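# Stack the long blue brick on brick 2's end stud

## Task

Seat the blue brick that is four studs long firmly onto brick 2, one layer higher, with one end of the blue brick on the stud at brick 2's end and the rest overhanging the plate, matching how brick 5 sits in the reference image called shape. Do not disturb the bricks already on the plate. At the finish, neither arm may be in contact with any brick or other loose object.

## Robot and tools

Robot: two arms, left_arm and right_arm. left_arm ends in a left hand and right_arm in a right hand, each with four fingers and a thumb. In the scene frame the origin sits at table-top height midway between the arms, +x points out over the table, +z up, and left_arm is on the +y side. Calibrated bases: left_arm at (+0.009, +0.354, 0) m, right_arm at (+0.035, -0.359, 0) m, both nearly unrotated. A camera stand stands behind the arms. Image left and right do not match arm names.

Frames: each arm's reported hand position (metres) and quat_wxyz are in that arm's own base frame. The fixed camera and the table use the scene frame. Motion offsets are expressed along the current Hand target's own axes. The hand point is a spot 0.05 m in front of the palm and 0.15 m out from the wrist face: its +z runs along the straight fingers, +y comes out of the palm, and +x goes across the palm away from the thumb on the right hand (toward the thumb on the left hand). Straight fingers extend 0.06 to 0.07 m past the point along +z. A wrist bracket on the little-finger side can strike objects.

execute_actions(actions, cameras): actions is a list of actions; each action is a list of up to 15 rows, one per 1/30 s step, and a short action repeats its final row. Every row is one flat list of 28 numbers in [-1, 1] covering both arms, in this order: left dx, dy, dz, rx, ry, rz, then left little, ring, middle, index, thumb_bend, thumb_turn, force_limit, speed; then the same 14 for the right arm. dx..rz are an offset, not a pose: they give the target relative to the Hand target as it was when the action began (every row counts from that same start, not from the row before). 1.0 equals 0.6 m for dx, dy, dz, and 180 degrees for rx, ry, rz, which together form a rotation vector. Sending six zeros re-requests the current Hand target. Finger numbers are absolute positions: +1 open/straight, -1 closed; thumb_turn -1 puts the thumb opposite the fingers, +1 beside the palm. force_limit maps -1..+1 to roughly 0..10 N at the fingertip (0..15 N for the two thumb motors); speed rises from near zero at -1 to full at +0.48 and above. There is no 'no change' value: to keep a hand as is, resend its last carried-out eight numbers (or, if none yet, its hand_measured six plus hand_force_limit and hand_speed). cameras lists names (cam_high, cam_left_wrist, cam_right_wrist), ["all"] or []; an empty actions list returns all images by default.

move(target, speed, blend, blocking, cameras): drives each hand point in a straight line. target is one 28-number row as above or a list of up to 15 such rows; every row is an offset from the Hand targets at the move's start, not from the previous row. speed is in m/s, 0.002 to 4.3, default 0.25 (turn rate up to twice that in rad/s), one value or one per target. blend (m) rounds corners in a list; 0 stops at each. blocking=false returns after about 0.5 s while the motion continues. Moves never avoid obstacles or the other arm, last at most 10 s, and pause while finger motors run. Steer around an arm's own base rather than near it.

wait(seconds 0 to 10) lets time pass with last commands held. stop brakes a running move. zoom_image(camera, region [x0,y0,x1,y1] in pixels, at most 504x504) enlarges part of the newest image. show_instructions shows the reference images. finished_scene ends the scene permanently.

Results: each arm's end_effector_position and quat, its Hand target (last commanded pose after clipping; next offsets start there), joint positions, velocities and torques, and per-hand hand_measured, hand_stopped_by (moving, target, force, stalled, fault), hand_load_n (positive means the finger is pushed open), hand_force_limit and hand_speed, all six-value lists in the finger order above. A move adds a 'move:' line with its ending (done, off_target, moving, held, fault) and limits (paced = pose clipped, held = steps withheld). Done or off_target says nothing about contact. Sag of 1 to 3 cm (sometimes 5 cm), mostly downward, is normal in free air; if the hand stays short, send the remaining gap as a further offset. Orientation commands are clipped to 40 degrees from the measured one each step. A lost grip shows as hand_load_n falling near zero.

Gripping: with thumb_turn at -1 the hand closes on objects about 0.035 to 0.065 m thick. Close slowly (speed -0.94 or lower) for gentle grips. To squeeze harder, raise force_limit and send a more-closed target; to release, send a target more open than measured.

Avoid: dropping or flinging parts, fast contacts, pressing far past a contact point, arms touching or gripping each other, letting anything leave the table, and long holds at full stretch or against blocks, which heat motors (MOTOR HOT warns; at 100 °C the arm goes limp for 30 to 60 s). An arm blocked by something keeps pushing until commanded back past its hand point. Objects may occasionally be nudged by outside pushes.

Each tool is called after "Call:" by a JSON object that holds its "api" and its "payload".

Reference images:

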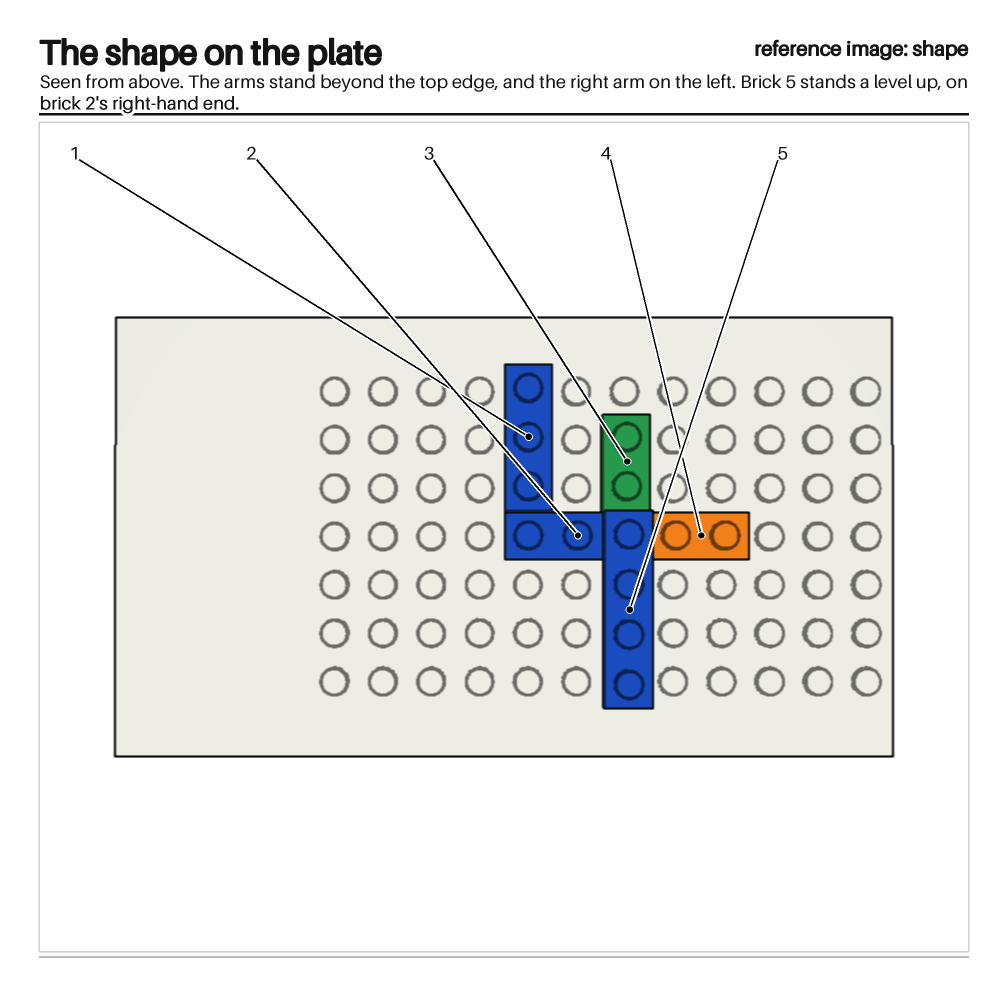

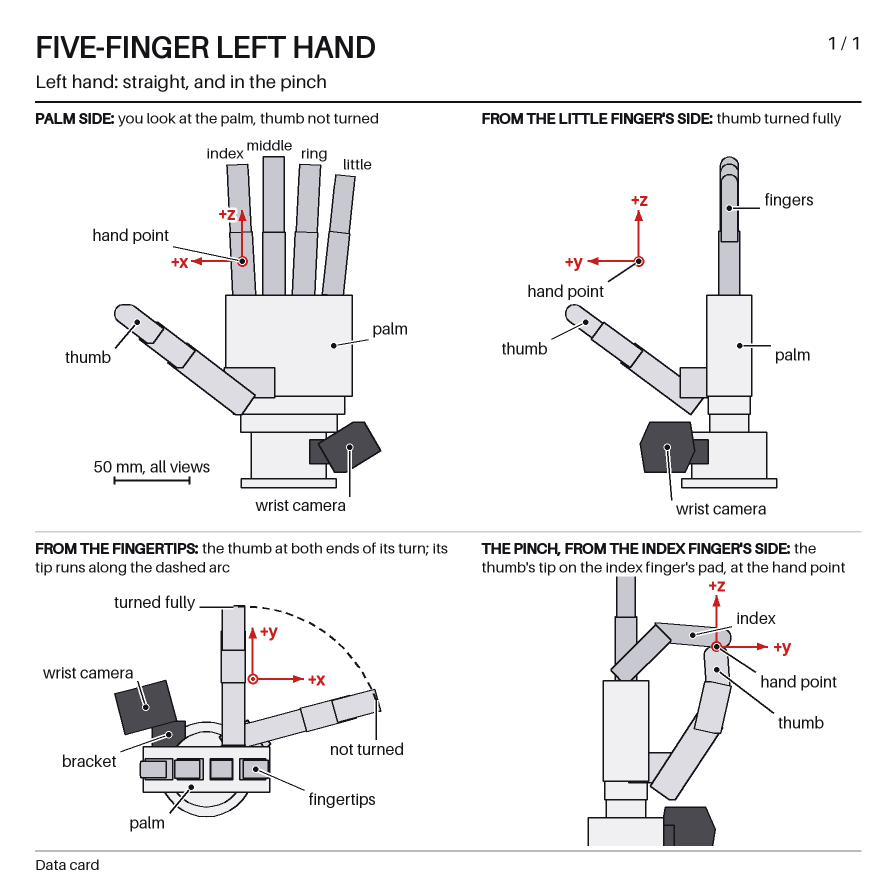

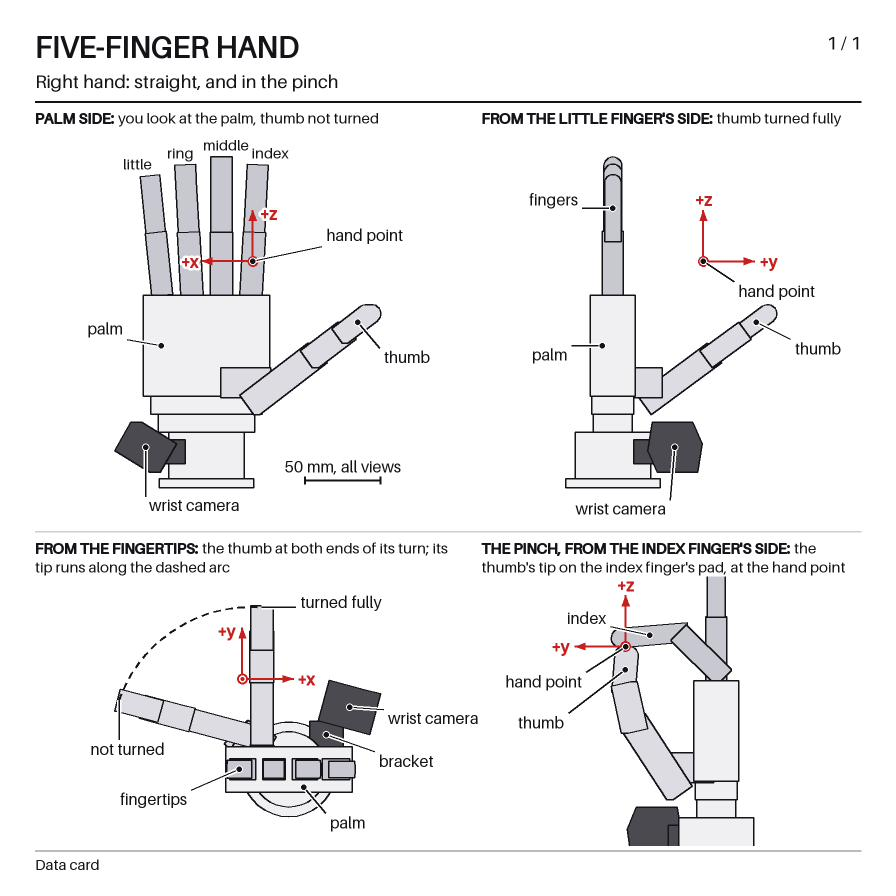

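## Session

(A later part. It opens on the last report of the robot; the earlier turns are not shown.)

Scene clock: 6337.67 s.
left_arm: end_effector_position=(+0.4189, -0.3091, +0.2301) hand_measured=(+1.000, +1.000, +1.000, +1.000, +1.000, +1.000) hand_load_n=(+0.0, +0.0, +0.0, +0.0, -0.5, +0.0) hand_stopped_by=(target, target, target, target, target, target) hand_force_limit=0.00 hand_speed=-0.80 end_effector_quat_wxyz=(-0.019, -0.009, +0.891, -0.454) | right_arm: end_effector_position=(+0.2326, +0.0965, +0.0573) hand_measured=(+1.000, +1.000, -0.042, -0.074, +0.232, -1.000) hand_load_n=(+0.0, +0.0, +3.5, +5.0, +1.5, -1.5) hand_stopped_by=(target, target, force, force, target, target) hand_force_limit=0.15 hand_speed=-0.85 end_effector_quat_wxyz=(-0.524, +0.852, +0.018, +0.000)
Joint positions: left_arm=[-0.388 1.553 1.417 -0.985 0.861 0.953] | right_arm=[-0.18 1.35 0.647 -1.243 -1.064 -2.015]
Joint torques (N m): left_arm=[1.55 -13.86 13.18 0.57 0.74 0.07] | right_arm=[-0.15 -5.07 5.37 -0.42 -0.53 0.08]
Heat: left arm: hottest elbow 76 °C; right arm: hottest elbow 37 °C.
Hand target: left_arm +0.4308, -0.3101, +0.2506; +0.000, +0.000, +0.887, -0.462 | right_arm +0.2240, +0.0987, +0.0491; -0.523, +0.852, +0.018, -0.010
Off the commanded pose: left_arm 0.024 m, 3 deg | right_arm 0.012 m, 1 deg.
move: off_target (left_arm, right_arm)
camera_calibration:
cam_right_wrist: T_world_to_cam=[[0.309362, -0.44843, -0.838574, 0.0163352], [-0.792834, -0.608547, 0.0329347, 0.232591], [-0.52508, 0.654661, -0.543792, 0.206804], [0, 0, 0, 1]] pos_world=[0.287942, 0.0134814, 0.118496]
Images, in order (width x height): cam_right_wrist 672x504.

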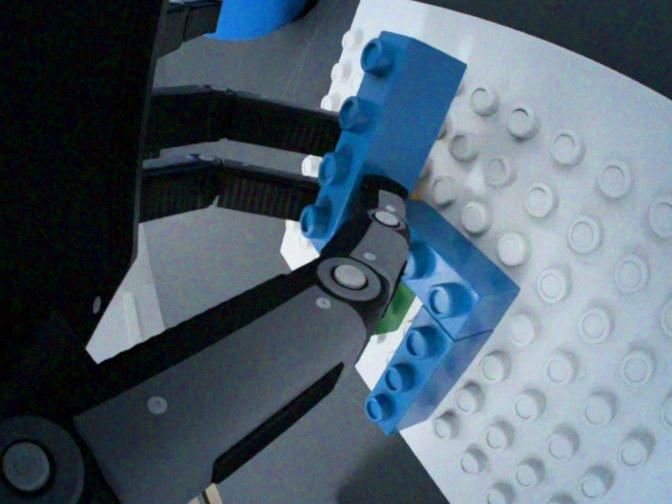

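Call:
{"api": "move", "payload": {"target": [0,0,0,0,0,0,1,1,1,1,1,1,0,-0.8,0.011,-0.0368,-0.038,0,0,0,1,1,-0.35,-0.35,0.23,-1,0.15,-0.85], "speed": 0.15, "cameras": ["cam_right_wrist","cam_left_wrist"]}}

Call:
{"api": "zoom_image", "payload": {"camera": "cam_right_wrist", "region": [290, 20, 410, 140]}}

Call:
{"api": "zoom_image", "payload": {"camera": "cam_right_wrist", "region": [290, 140, 410, 260]}}

Call:
{"api": "zoom_image", "payload": {"camera": "cam_left_wrist", "region": [330, 140, 430, 220]}}

Scene clock: 6398.43 s.
left_arm: end_effector_position=(+0.4189, -0.3091, +0.2301) hand_measured=(+1.000, +1.000, +1.000, +1.000, +1.000, +1.000) hand_load_n=(+0.0, +0.0, +0.0, +0.0, +0.0, +0.0) hand_stopped_by=(target, target, target, target, target, target) hand_force_limit=0.00 hand_speed=-0.80 end_effector_quat_wxyz=(-0.019, -0.009, +0.891, -0.454) | right_arm: end_effector_position=(+0.2143, +0.0950, +0.0689) hand_measured=(+1.000, +1.000, -0.042, -0.074, +0.232, -1.000) hand_load_n=(+0.0, -0.5, +2.5, +5.0, +3.5, -1.0) hand_stopped_by=(target, target, force, force, target, target) hand_force_limit=0.15 hand_speed=-0.85 end_effector_quat_wxyz=(-0.527, +0.849, +0.010, -0.029)
Joint positions: left_arm=[-0.388 1.553 1.417 -0.985 0.861 0.953] | right_arm=[-0.192 1.338 0.654 -1.365 -1.049 -2.066]
Joint torques (N m): left_arm=[1.67 -13.74 13.23 0.59 0.73 0.07] | right_arm=[-1.61 -6.01 10.63 -1.55 -0.6 0.06]
Heat: left arm: hottest elbow 76 °C; right arm: hottest elbow 36 °C.
Hand target: left_arm +0.4308, -0.3101, +0.2506; +0.000, +0.000, +0.887, -0.462 | right_arm +0.2309, +0.0887, +0.0791; -0.523, +0.852, +0.018, -0.010
Off the commanded pose: left_arm 0.024 m, 3 deg | right_arm 0.021 m, 2 deg.
move: off_target (left_arm, right_arm)
camera_calibration:
cam_left_wrist: T_world_to_cam=[[-0.254805, -0.543548, 0.799769, -0.248628], [-0.800058, 0.583033, 0.14135, 0.479178], [-0.543122, -0.603845, -0.583429, 0.293783], [0, 0, 0, 1]] pos_world=[0.479579, -0.237118, 0.302515]
cam_right_wrist: T_world_to_cam=[[0.267454, -0.437231, -0.85866, 0.0403566], [-0.779367, -0.622176, 0.0740568, 0.212396], [-0.566618, 0.649405, -0.507167, 0.211486], [0, 0, 0, 1]] pos_world=[0.274572, 0.0124527, 0.126182]
Images, in order (width x height): cam_left_wrist 672x504, cam_right_wrist 672x504.

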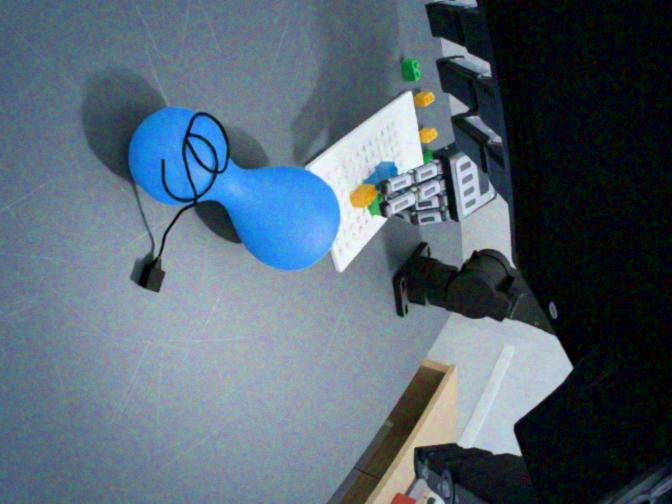

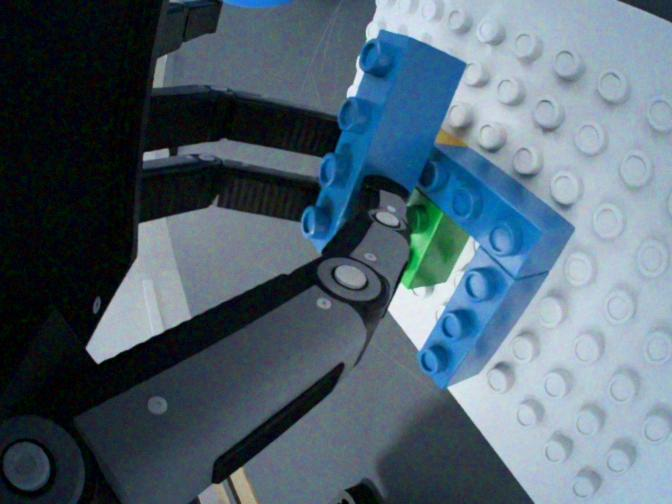

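Scaled by 4.200 from the camera's 672x504 image, which has a finer 960x720 frame.

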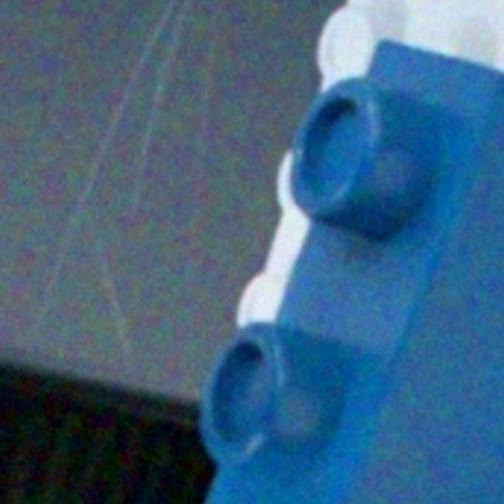

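Scaled by 4.200 from the camera's 672x504 image, which has a finer 960x720 frame.

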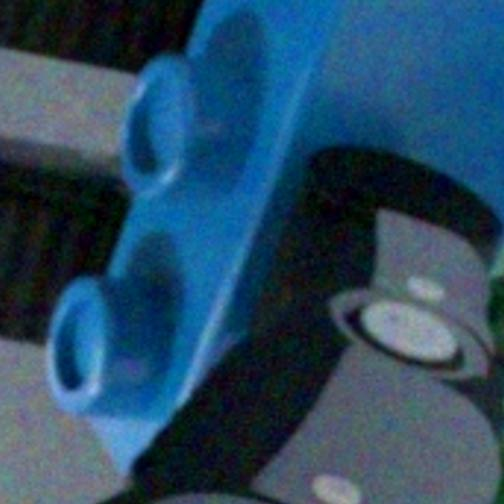

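Scaled by 5.040 from the camera's 672x504 image, which has a finer 960x720 frame.

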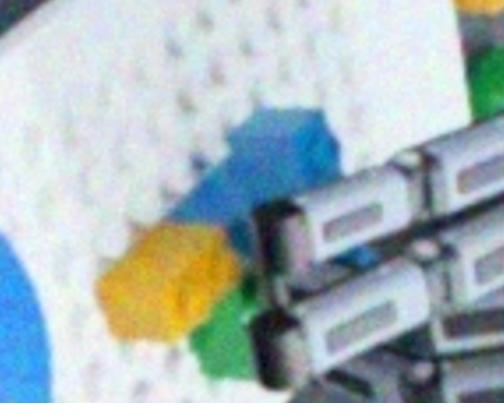

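Call:
{"api": "zoom_image", "payload": {"camera": "cam_right_wrist", "region": [400, 120, 540, 260]}}

Scaled by 3.600 from the camera's 672x504 image, which has a finer 960x720 frame.

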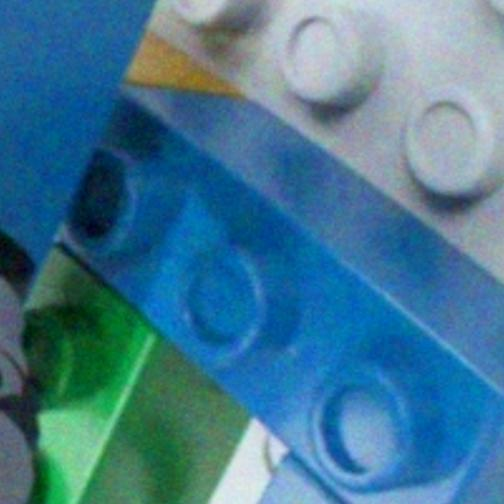

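Call:
{"api": "move", "payload": {"target": [0,0,0,0,0,0,1,1,1,1,1,1,0,-0.8,-0.0059,0.0244,0.0296,-0.0008,0.0088,-0.0173,1,1,-0.35,-0.35,0.21,-1,0.15,-0.85], "speed": 0.08, "cameras": ["cam_right_wrist"]}}

Call:
{"api": "zoom_image", "payload": {"camera": "cam_right_wrist", "region": [290, 20, 410, 140]}}

Call:
{"api": "zoom_image", "payload": {"camera": "cam_right_wrist", "region": [290, 140, 410, 260]}}

Call:
{"api": "zoom_image", "payload": {"camera": "cam_right_wrist", "region": [390, 200, 530, 340]}}

Scene clock: 6456.30 s.
left_arm: end_effector_position=(+0.4189, -0.3091, +0.2301) hand_measured=(+1.000, +1.000, +1.000, +1.000, +1.000, +1.000) hand_load_n=(+0.0, -0.5, +0.0, +0.0, +0.0, +0.0) hand_stopped_by=(target, target, target, target, target, target) hand_force_limit=0.00 hand_speed=-0.80 end_effector_quat_wxyz=(-0.019, -0.009, +0.891, -0.454) | right_arm: end_effector_position=(+0.2288, +0.0953, +0.0598) hand_measured=(+1.000, +1.000, -0.042, -0.074, +0.216, -1.000) hand_load_n=(+0.0, +0.0, +3.5, +7.5, +5.5, -1.5) hand_stopped_by=(target, target, force, force, target, target) hand_force_limit=0.15 hand_speed=-0.85 end_effector_quat_wxyz=(-0.523, +0.851, +0.029, +0.015)
Joint positions: left_arm=[-0.388 1.553 1.417 -0.985 0.861 0.953] | right_arm=[-0.19 1.318 0.631 -1.25 -1.066 -2.047]
Joint torques (N m): left_arm=[1.49 -13.86 13.26 0.57 0.74 0.06] | right_arm=[-0.03 -5.71 6.48 -0.21 -0.8 0.15]
Heat: left arm: hottest elbow 76 °C; right arm: hottest elbow 39 °C.
Hand target: left_arm +0.4308, -0.3101, +0.2506; +0.000, +0.000, +0.887, -0.462 | right_arm +0.2271, +0.0977, +0.0580; -0.522, +0.852, +0.034, +0.016
Off the commanded pose: left_arm 0.024 m, 3 deg | right_arm 0.003 m, 1 deg.
move: off_target (left_arm)
camera_calibration:
cam_right_wrist: T_world_to_cam=[[0.341757, -0.446871, -0.826746, 0.0107173], [-0.791046, -0.611745, 0.00365957, 0.230529], [-0.507393, 0.652743, -0.562564, 0.204276], [0, 0, 0, 1]] pos_world=[0.282344, 0.0124747, 0.122935]
Images, in order (width x height): cam_right_wrist 672x504.

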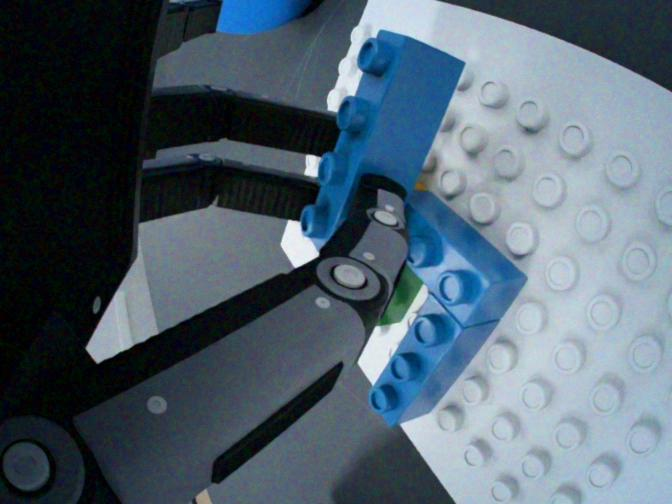

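Scaled by 4.200 from the camera's 672x504 image, which has a finer 960x720 frame.

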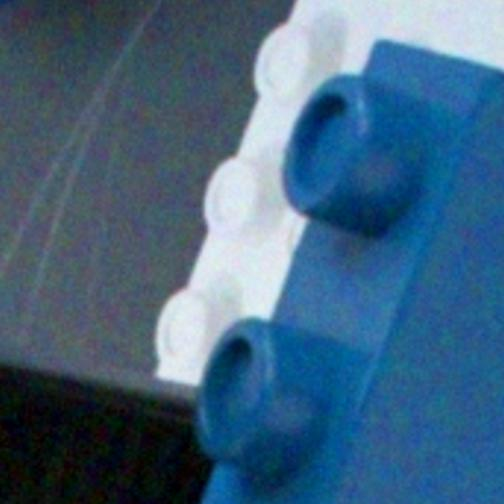

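Scaled by 4.200 from the camera's 672x504 image, which has a finer 960x720 frame.

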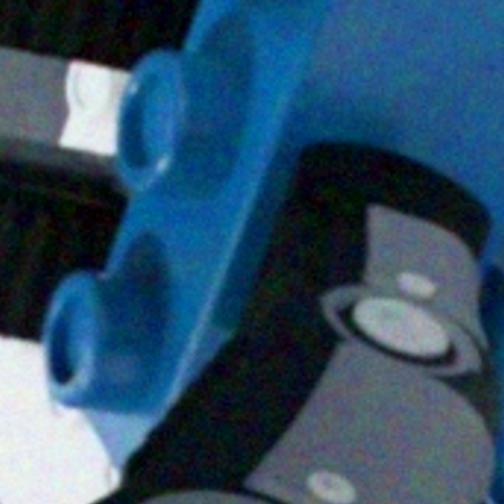

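Scaled by 3.600 from the camera's 672x504 image, which has a finer 960x720 frame.

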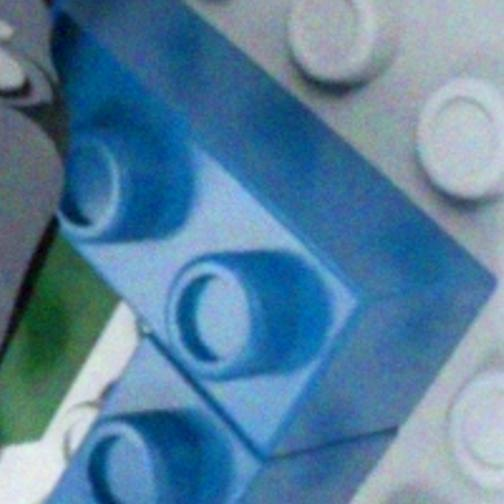

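Call:
{"api": "move", "payload": {"target": [0,0,0,0,0,0,1,1,1,1,1,1,0,-0.8,-0.0003,0.0153,0.0031,0,0,0,1,1,-0.35,-0.35,0.21,-1,0.15,-0.85], "speed": 0.06, "cameras": ["cam_right_wrist"]}}

Call:
{"api": "zoom_image", "payload": {"camera": "cam_right_wrist", "region": [290, 20, 410, 140]}}

Call:
{"api": "zoom_image", "payload": {"camera": "cam_right_wrist", "region": [290, 140, 410, 260]}}

Call:
{"api": "zoom_image", "payload": {"camera": "cam_right_wrist", "region": [390, 200, 530, 340]}}

Scene clock: 6485.53 s.
left_arm: end_effector_position=(+0.4189, -0.3091, +0.2301) hand_measured=(+1.000, +1.000, +1.000, +1.000, +1.000, +1.000) hand_load_n=(+0.0, +0.0, +0.0, +0.0, +0.0, +0.0) hand_stopped_by=(target, target, target, target, target, target) hand_force_limit=0.00 hand_speed=-0.80 end_effector_quat_wxyz=(-0.019, -0.009, +0.891, -0.454) | right_arm: end_effector_position=(+0.2301, +0.0956, +0.0588) hand_measured=(+1.000, +1.000, -0.042, -0.074, +0.216, -1.000) hand_load_n=(+0.0, +0.0, +4.0, +7.5, +4.5, -1.5) hand_stopped_by=(target, target, force, force, target, target) hand_force_limit=0.15 hand_speed=-0.85 end_effector_quat_wxyz=(-0.524, +0.851, +0.030, +0.018)
Joint positions: left_arm=[-0.388 1.553 1.417 -0.985 0.861 0.953] | right_arm=[-0.19 1.318 0.628 -1.24 -1.069 -2.046]
Joint torques (N m): left_arm=[1.67 -13.92 13.24 0.62 0.75 0.07] | right_arm=[-0.73 -4.13 5.93 0.08 -0.52 0]
Heat: left arm: hottest elbow 76 °C; right arm: hottest elbow 38 °C.
Hand target: left_arm +0.4308, -0.3101, +0.2506; +0.000, +0.000, +0.887, -0.462 | right_arm +0.2276, +0.0952, +0.0490; -0.522, +0.852, +0.034, +0.016
Off the commanded pose: left_arm 0.024 m, 3 deg | right_arm 0.010 m, 1 deg.
move: off_target (left_arm)
camera_calibration:
cam_right_wrist: T_world_to_cam=[[0.347807, -0.446275, -0.824542, 0.00797895], [-0.791811, -0.610757, -0.00343392, 0.232138], [-0.502062, 0.654075, -0.565791, 0.20298], [0, 0, 0, 1]] pos_world=[0.282943, 0.0125767, 0.12222]
Images, in order (width x height): cam_right_wrist 672x504.

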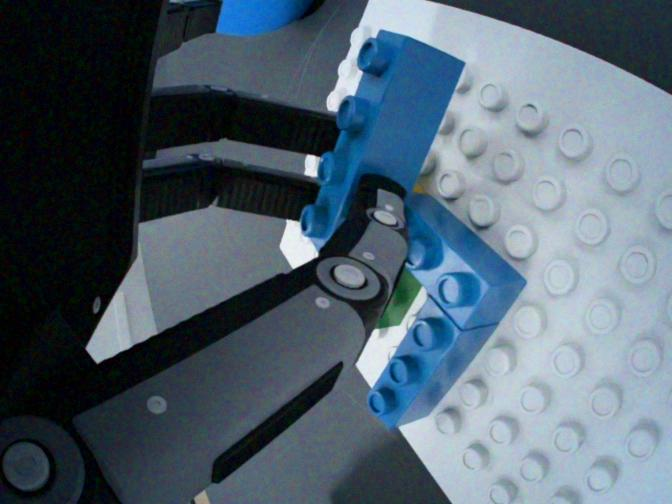

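Scaled by 4.200 from the camera's 672x504 image, which has a finer 960x720 frame.

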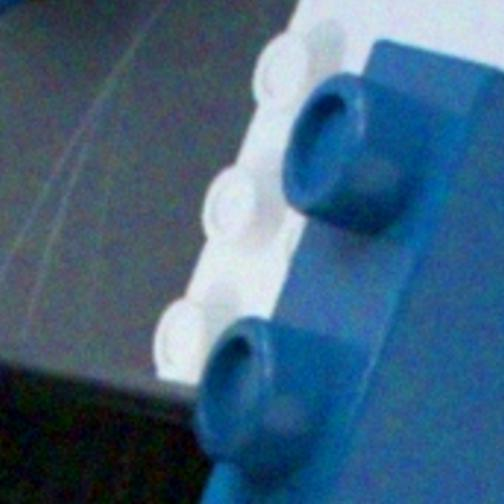

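Scaled by 4.200 from the camera's 672x504 image, which has a finer 960x720 frame.

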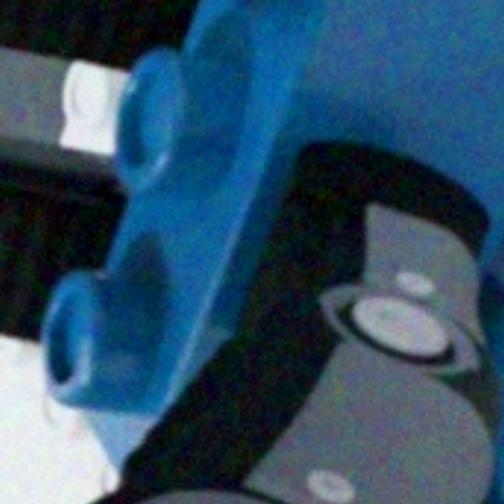

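Scaled by 3.600 from the camera's 672x504 image, which has a finer 960x720 frame.

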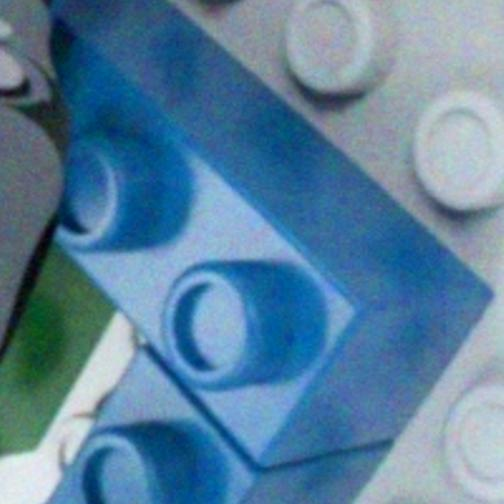

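Call:
{"api": "move", "payload": {"target": [[0,0,0,0,0,0,1,1,1,1,1,1,0,-0.8,0.012,-0.0386,-0.0367,0,0,0,1,1,-0.35,-0.35,0.21,-1,0.15,-0.85],[0,0,0,0,0,0,1,1,1,1,1,1,0,-0.8,0.004,-0.0163,-0.0081,0,0,0,1,1,-0.35,-0.35,0.21,-1,0.15,-0.85]], "speed": [0.15,0.08], "cameras": ["cam_right_wrist","cam_left_wrist"]}}

Call:
{"api": "zoom_image", "payload": {"camera": "cam_right_wrist", "region": [290, 20, 410, 140]}}

Call:
{"api": "zoom_image", "payload": {"camera": "cam_right_wrist", "region": [290, 140, 410, 260]}}

Call:
{"api": "zoom_image", "payload": {"camera": "cam_right_wrist", "region": [390, 200, 530, 340]}}

Scene clock: 6516.83 s.
left_arm: end_effector_position=(+0.4189, -0.3091, +0.2301) hand_measured=(+1.000, +1.000, +1.000, +1.000, +1.000, +1.000) hand_load_n=(+0.0, +0.0, +0.0, +0.0, -0.5, -0.5) hand_stopped_by=(target, target, target, target, target, target) hand_force_limit=0.00 hand_speed=-0.80 end_effector_quat_wxyz=(-0.019, -0.009, +0.891, -0.454) | right_arm: end_effector_position=(+0.2324, +0.0919, +0.0646) hand_measured=(+1.000, +1.000, -0.042, -0.074, +0.216, -1.000) hand_load_n=(+0.0, +0.0, +4.0, +7.5, +5.5, -1.5) hand_stopped_by=(target, target, force, force, target, target) hand_force_limit=0.15 hand_speed=-0.85 end_effector_quat_wxyz=(-0.520, +0.853, +0.036, +0.025)
Joint positions: left_arm=[-0.388 1.553 1.417 -0.985 0.861 0.953] | right_arm=[-0.198 1.303 0.64 -1.265 -1.06 -2.065]
Joint torques (N m): left_arm=[1.73 -13.92 13.23 0.61 0.74 0.07] | right_arm=[0.09 -4.31 6.79 -0.27 -0.95 0.21]
Heat: left arm: hottest elbow 76 °C; right arm: hottest elbow 38 °C.
Hand target: left_arm +0.4308, -0.3101, +0.2506; +0.000, +0.000, +0.887, -0.462 | right_arm +0.2294, +0.0954, +0.0601; -0.522, +0.852, +0.034, +0.016
Off the commanded pose: left_arm 0.024 m, 3 deg | right_arm 0.007 m, 1 deg.
move: off_target (left_arm)
camera_calibration:
cam_left_wrist: T_world_to_cam=[[-0.254805, -0.543548, 0.799769, -0.248628], [-0.800058, 0.583033, 0.14135, 0.479178], [-0.543122, -0.603845, -0.583429, 0.293783], [0, 0, 0, 1]] pos_world=[0.479579, -0.237118, 0.302515]
cam_right_wrist: T_world_to_cam=[[0.363478, -0.452388, -0.814389, 0.00661409], [-0.789622, -0.613483, -0.0116382, 0.232048], [-0.494349, 0.64729, -0.580203, 0.20961], [0, 0, 0, 1]] pos_world=[0.284447, 0.00967124, 0.129703]
Images, in order (width x height): cam_left_wrist 672x504, cam_right_wrist 672x504.

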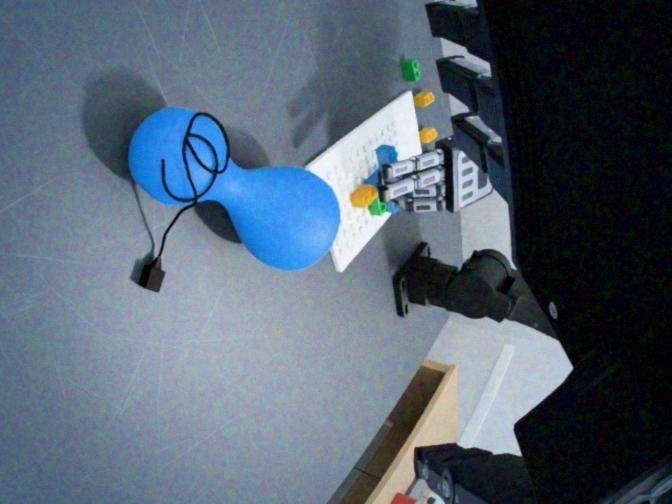

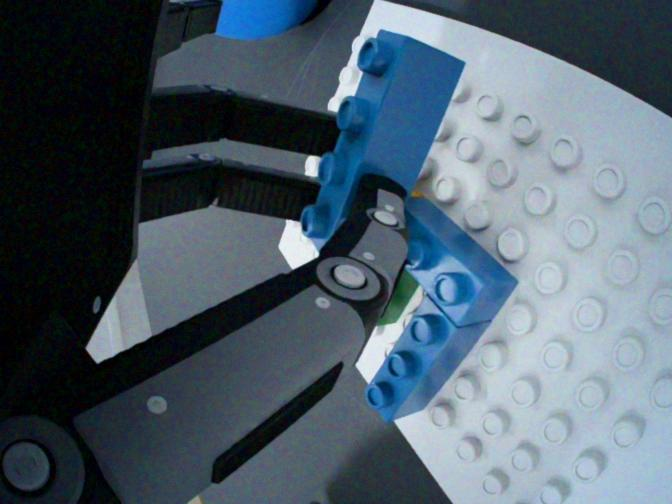

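Scaled by 4.200 from the camera's 672x504 image, which has a finer 960x720 frame.

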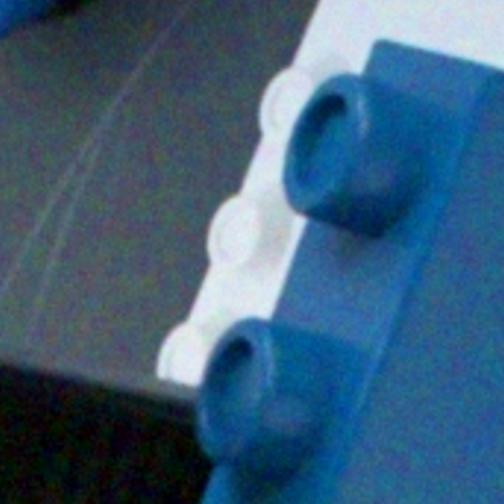

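Scaled by 4.200 from the camera's 672x504 image, which has a finer 960x720 frame.

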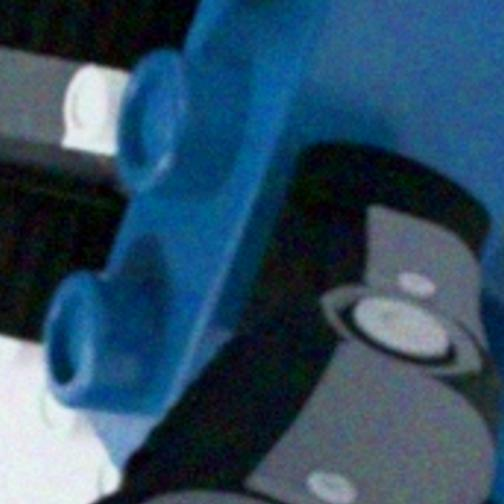

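Scaled by 3.600 from the camera's 672x504 image, which has a finer 960x720 frame.

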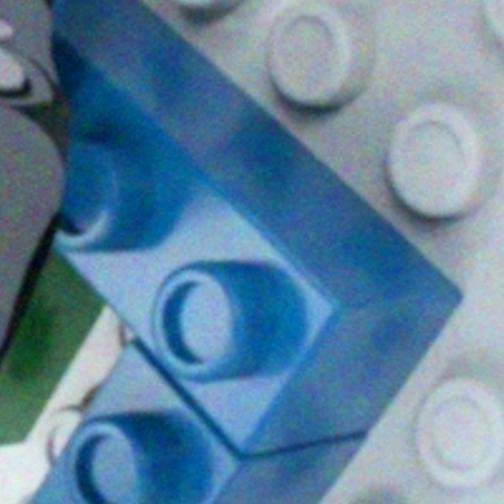

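Call:
{"api": "move", "payload": {"target": [0,0,0,0,0,0,1,1,1,1,1,1,0,-0.8,-0.0045,0.0172,0.0099,0,0,0,1,1,-0.35,-0.35,0.21,-1,0.15,-0.85], "speed": 0.08, "cameras": ["cam_right_wrist"]}}

Call:
{"api": "zoom_image", "payload": {"camera": "cam_right_wrist", "region": [290, 20, 410, 140]}}

Call:
{"api": "zoom_image", "payload": {"camera": "cam_right_wrist", "region": [290, 140, 410, 260]}}

Call:
{"api": "zoom_image", "payload": {"camera": "cam_right_wrist", "region": [390, 200, 530, 340]}}

Scene clock: 6536.27 s.
left_arm: end_effector_position=(+0.4189, -0.3091, +0.2301) hand_measured=(+1.000, +1.000, +1.000, +1.000, +1.000, +1.000) hand_load_n=(+0.0, +0.0, +0.0, +0.0, +0.0, -0.5) hand_stopped_by=(target, target, target, target, target, target) hand_force_limit=0.00 hand_speed=-0.80 end_effector_quat_wxyz=(-0.019, -0.009, +0.891, -0.454) | right_arm: end_effector_position=(+0.2326, +0.0932, +0.0593) hand_measured=(+1.000, +1.000, -0.042, -0.074, +0.216, -1.000) hand_load_n=(+0.0, +0.0, +4.0, +6.5, +5.0, -2.0) hand_stopped_by=(target, target, force, force, target, target) hand_force_limit=0.15 hand_speed=-0.85 end_effector_quat_wxyz=(-0.523, +0.852, +0.032, +0.026)
Joint positions: left_arm=[-0.388 1.553 1.417 -0.985 0.861 0.953] | right_arm=[-0.198 1.313 0.628 -1.236 -1.068 -2.051]
Joint torques (N m): left_arm=[1.55 -14.1 13.24 0.53 0.74 0.06] | right_arm=[0.21 -3.55 5.85 0.24 -0.56 0.05]
Heat: left arm: hottest elbow 76 °C; right arm: hottest elbow 38 °C.
Hand target: left_arm +0.4308, -0.3101, +0.2506; +0.000, +0.000, +0.887, -0.462 | right_arm +0.2273, +0.0959, +0.0480; -0.522, +0.852, +0.034, +0.016
Off the commanded pose: left_arm 0.024 m, 3 deg | right_arm 0.013 m, 1 deg.
move: off_target (left_arm, right_arm)
camera_calibration:
cam_right_wrist: T_world_to_cam=[[0.356648, -0.450298, -0.818556, 0.00449683], [-0.795371, -0.605979, -0.0131892, 0.233657], [-0.490089, 0.655759, -0.574276, 0.203625], [0, 0, 0, 1]] pos_world=[0.284034, 0.0100868, 0.1237]
Images, in order (width x height): cam_right_wrist 672x504.

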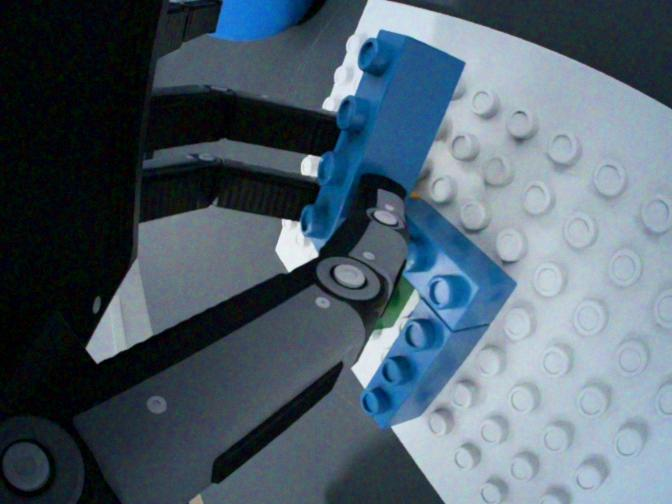

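Scaled by 4.200 from the camera's 672x504 image, which has a finer 960x720 frame.

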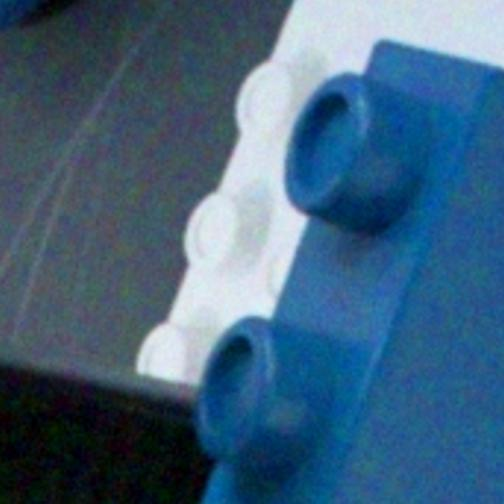

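Scaled by 4.200 from the camera's 672x504 image, which has a finer 960x720 frame.

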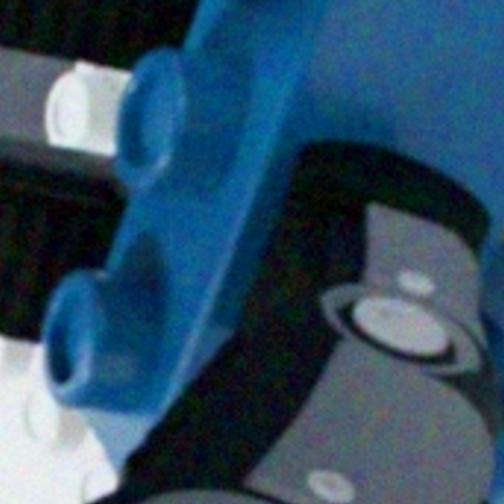

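Scaled by 3.600 from the camera's 672x504 image, which has a finer 960x720 frame.

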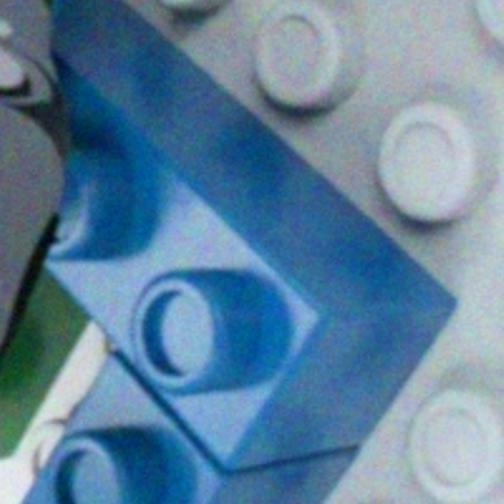

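Call:
{"api": "move", "payload": {"target": [0,0,0,0,0,0,1,1,1,1,1,1,0,-0.8,0,0.0112,0.0001,0,0,0,1,1,-0.35,-0.35,0.21,-1,0.15,-0.85], "speed": 0.08, "cameras": ["cam_right_wrist"]}}

Call:
{"api": "zoom_image", "payload": {"camera": "cam_right_wrist", "region": [290, 20, 410, 140]}}

Call:
{"api": "zoom_image", "payload": {"camera": "cam_right_wrist", "region": [290, 140, 410, 260]}}

Call:
{"api": "zoom_image", "payload": {"camera": "cam_right_wrist", "region": [390, 200, 530, 340]}}

Scene clock: 6558.00 s.
left_arm: end_effector_position=(+0.4189, -0.3091, +0.2301) hand_measured=(+1.000, +1.000, +1.000, +1.000, +1.000, +1.000) hand_load_n=(+0.0, +0.0, +0.0, +0.0, +0.0, +0.0) hand_stopped_by=(target, target, target, target, target, target) hand_force_limit=0.00 hand_speed=-0.80 end_effector_quat_wxyz=(-0.019, -0.009, +0.891, -0.454) | right_arm: end_effector_position=(+0.2321, +0.0946, +0.0537) hand_measured=(+1.000, +1.000, -0.042, -0.074, +0.216, -1.000) hand_load_n=(+0.0, +0.0, +4.5, +7.0, +5.0, -1.5) hand_stopped_by=(target, target, force, force, target, target) hand_force_limit=0.15 hand_speed=-0.85 end_effector_quat_wxyz=(-0.527, +0.849, +0.031, +0.023)
Joint positions: left_arm=[-0.388 1.553 1.417 -0.985 0.861 0.953] | right_arm=[-0.197 1.335 0.623 -1.223 -1.075 -2.06]
Joint torques (N m): left_arm=[1.73 -13.8 13.22 0.61 0.74 0.05] | right_arm=[-0.79 -3.84 5.83 -0.08 -0.08 -0.03]
Heat: left arm: hottest elbow 76 °C; right arm: hottest elbow 37 °C.
Hand target: left_arm +0.4308, -0.3101, +0.2506; +0.000, +0.000, +0.887, -0.462 | right_arm +0.2278, +0.0929, +0.0420; -0.522, +0.852, +0.034, +0.016
Off the commanded pose: left_arm 0.024 m, 3 deg | right_arm 0.013 m, 1 deg.
move: off_target (left_arm, right_arm)
camera_calibration:
cam_right_wrist: T_world_to_cam=[[0.35261, -0.441836, -0.824892, 0.00117356], [-0.794032, -0.607717, -0.0139076, 0.233916], [-0.495156, 0.659895, -0.565119, 0.199563], [0, 0, 0, 1]] pos_world=[0.284138, 0.0109829, 0.116998]
Images, in order (width x height): cam_right_wrist 672x504.

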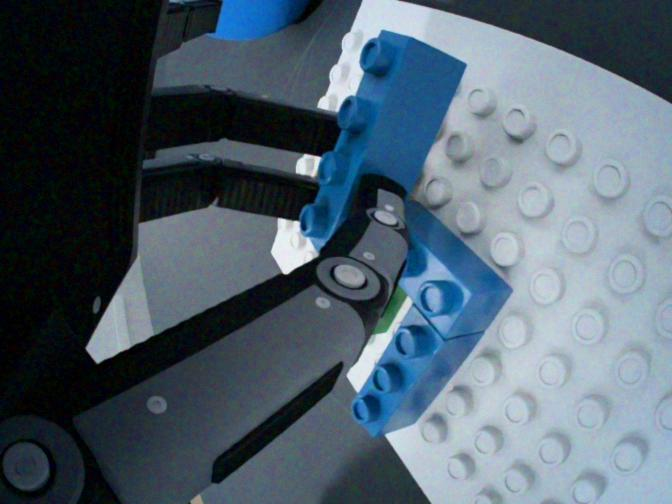

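Scaled by 4.200 from the camera's 672x504 image, which has a finer 960x720 frame.

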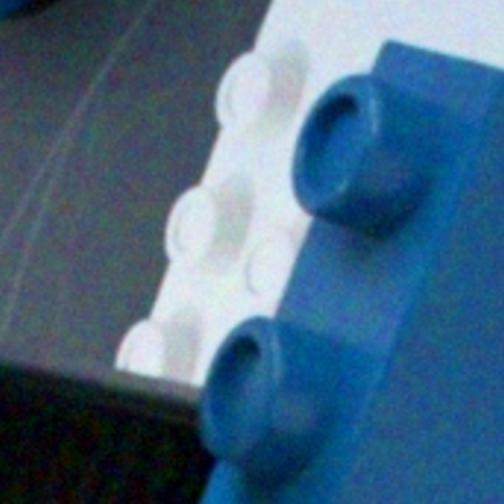

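Scaled by 4.200 from the camera's 672x504 image, which has a finer 960x720 frame.

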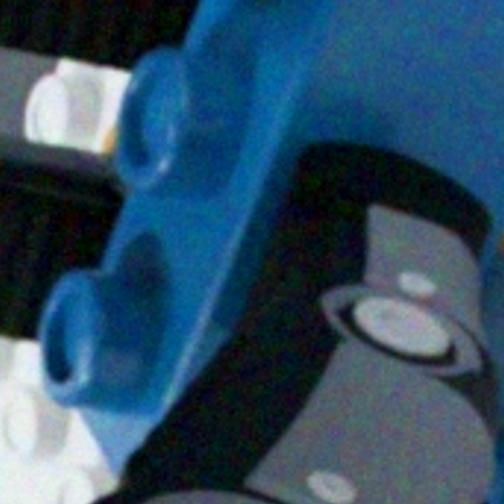

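Scaled by 3.600 from the camera's 672x504 image, which has a finer 960x720 frame.

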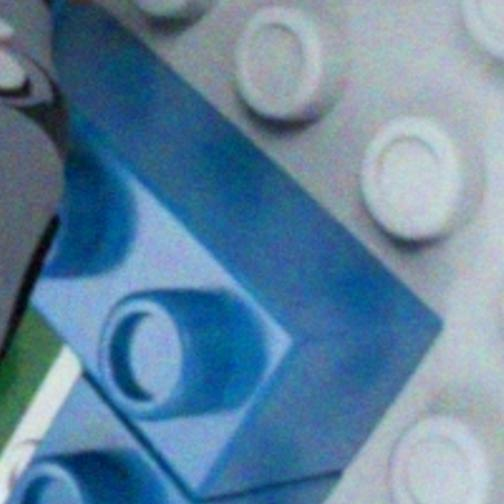

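Call:
{"api": "wait", "payload": {"seconds": 0.1, "cameras": ["all"]}}

Call:
{"api": "zoom_image", "payload": {"camera": "cam_left_wrist", "region": [340, 140, 440, 220]}}

Call:
{"api": "zoom_image", "payload": {"camera": "cam_right_wrist", "region": [340, 160, 520, 340]}}

Scene clock: 6587.43 s.
left_arm: end_effector_position=(+0.4189, -0.3091, +0.2301) hand_measured=(+1.000, +1.000, +1.000, +1.000, +1.000, +1.000) hand_load_n=(+0.0, +0.0, +0.0, +0.0, +0.0, +0.0) hand_stopped_by=(target, target, target, target, target, target) hand_force_limit=0.00 hand_speed=-0.80 end_effector_quat_wxyz=(-0.019, -0.009, +0.891, -0.454) | right_arm: end_effector_position=(+0.2321, +0.0946, +0.0537) hand_measured=(+1.000, +1.000, -0.042, -0.074, +0.216, -1.000) hand_load_n=(+0.0, +0.0, +4.5, +7.0, +5.0, -1.5) hand_stopped_by=(target, target, force, force, target, target) hand_force_limit=0.15 hand_speed=-0.85 end_effector_quat_wxyz=(-0.527, +0.849, +0.031, +0.023)
Joint positions: left_arm=[-0.388 1.553 1.417 -0.985 0.861 0.953] | right_arm=[-0.197 1.335 0.623 -1.223 -1.075 -2.06]
Joint torques (N m): left_arm=[1.73 -13.86 13.23 0.59 0.74 0.05] | right_arm=[-0.44 -3.84 5.86 -0.06 -0.11 -0.03]
Heat: left arm: hottest elbow 76 °C; right arm: hottest elbow 37 °C.
Hand target: left_arm +0.4308, -0.3101, +0.2506; +0.000, +0.000, +0.887, -0.462 | right_arm +0.2278, +0.0929, +0.0420; -0.522, +0.852, +0.034, +0.016
Off the commanded pose: left_arm 0.024 m, 3 deg | right_arm 0.013 m, 1 deg.
wait: 0.10 s; at rest from the start
camera_calibration:
cam_left_wrist: T_world_to_cam=[[-0.254805, -0.543548, 0.799769, -0.248628], [-0.800058, 0.583033, 0.14135, 0.479178], [-0.543122, -0.603845, -0.583429, 0.293783], [0, 0, 0, 1]] pos_world=[0.479579, -0.237118, 0.302515]
cam_right_wrist: T_world_to_cam=[[0.35261, -0.441836, -0.824892, 0.00117356], [-0.794032, -0.607717, -0.0139076, 0.233916], [-0.495156, 0.659895, -0.565119, 0.199563], [0, 0, 0, 1]] pos_world=[0.284138, 0.0109829, 0.116998]

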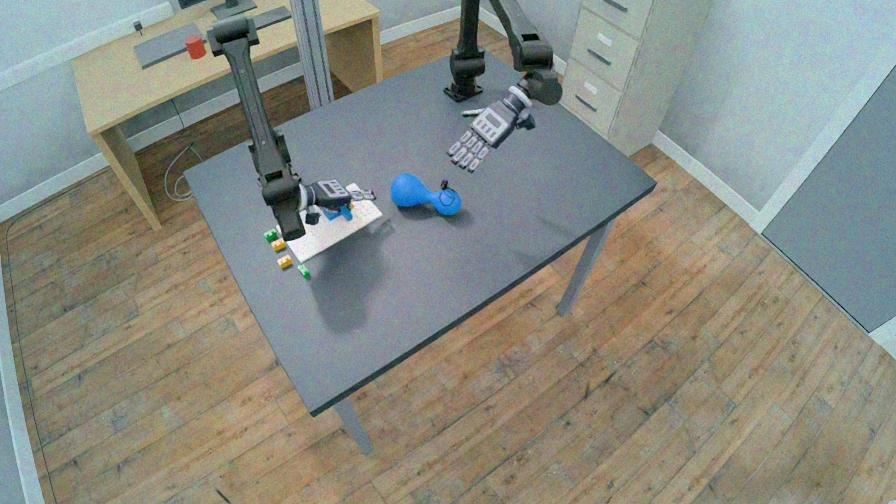

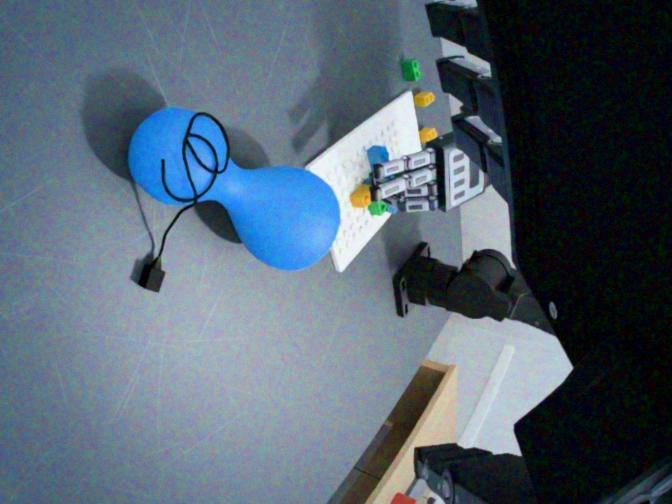

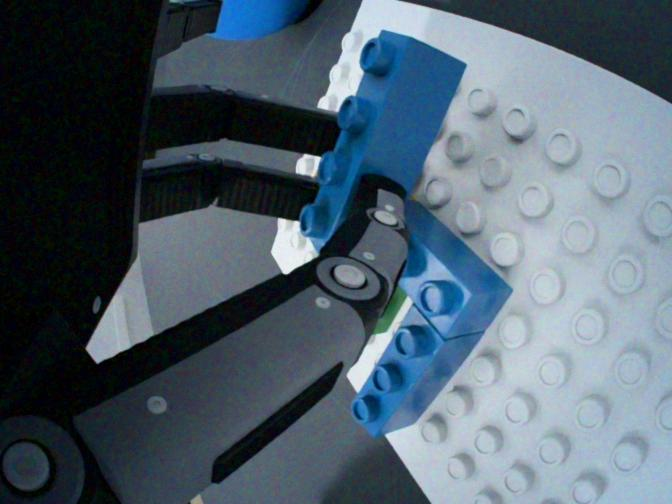

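Scaled by 5.040 from the camera's 672x504 image, which has a finer 960x720 frame.

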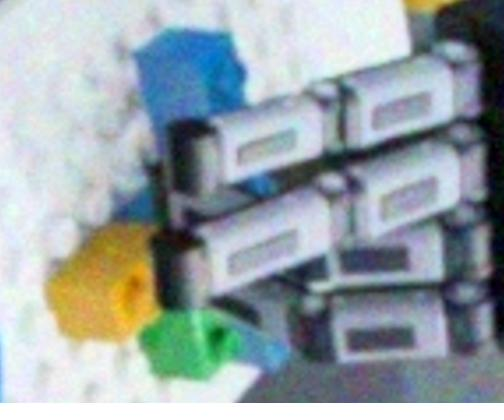

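Scaled by 2.800 from the camera's 672x504 image, which has a finer 960x720 frame.

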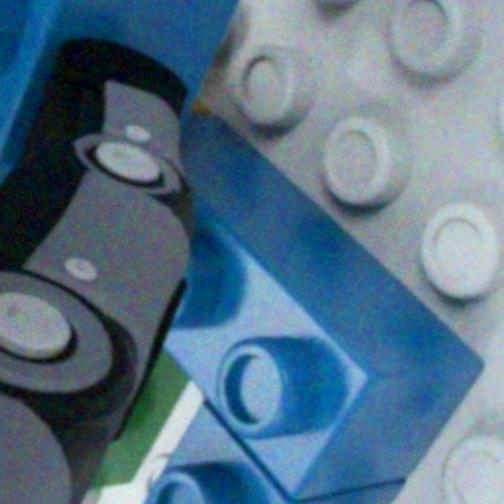

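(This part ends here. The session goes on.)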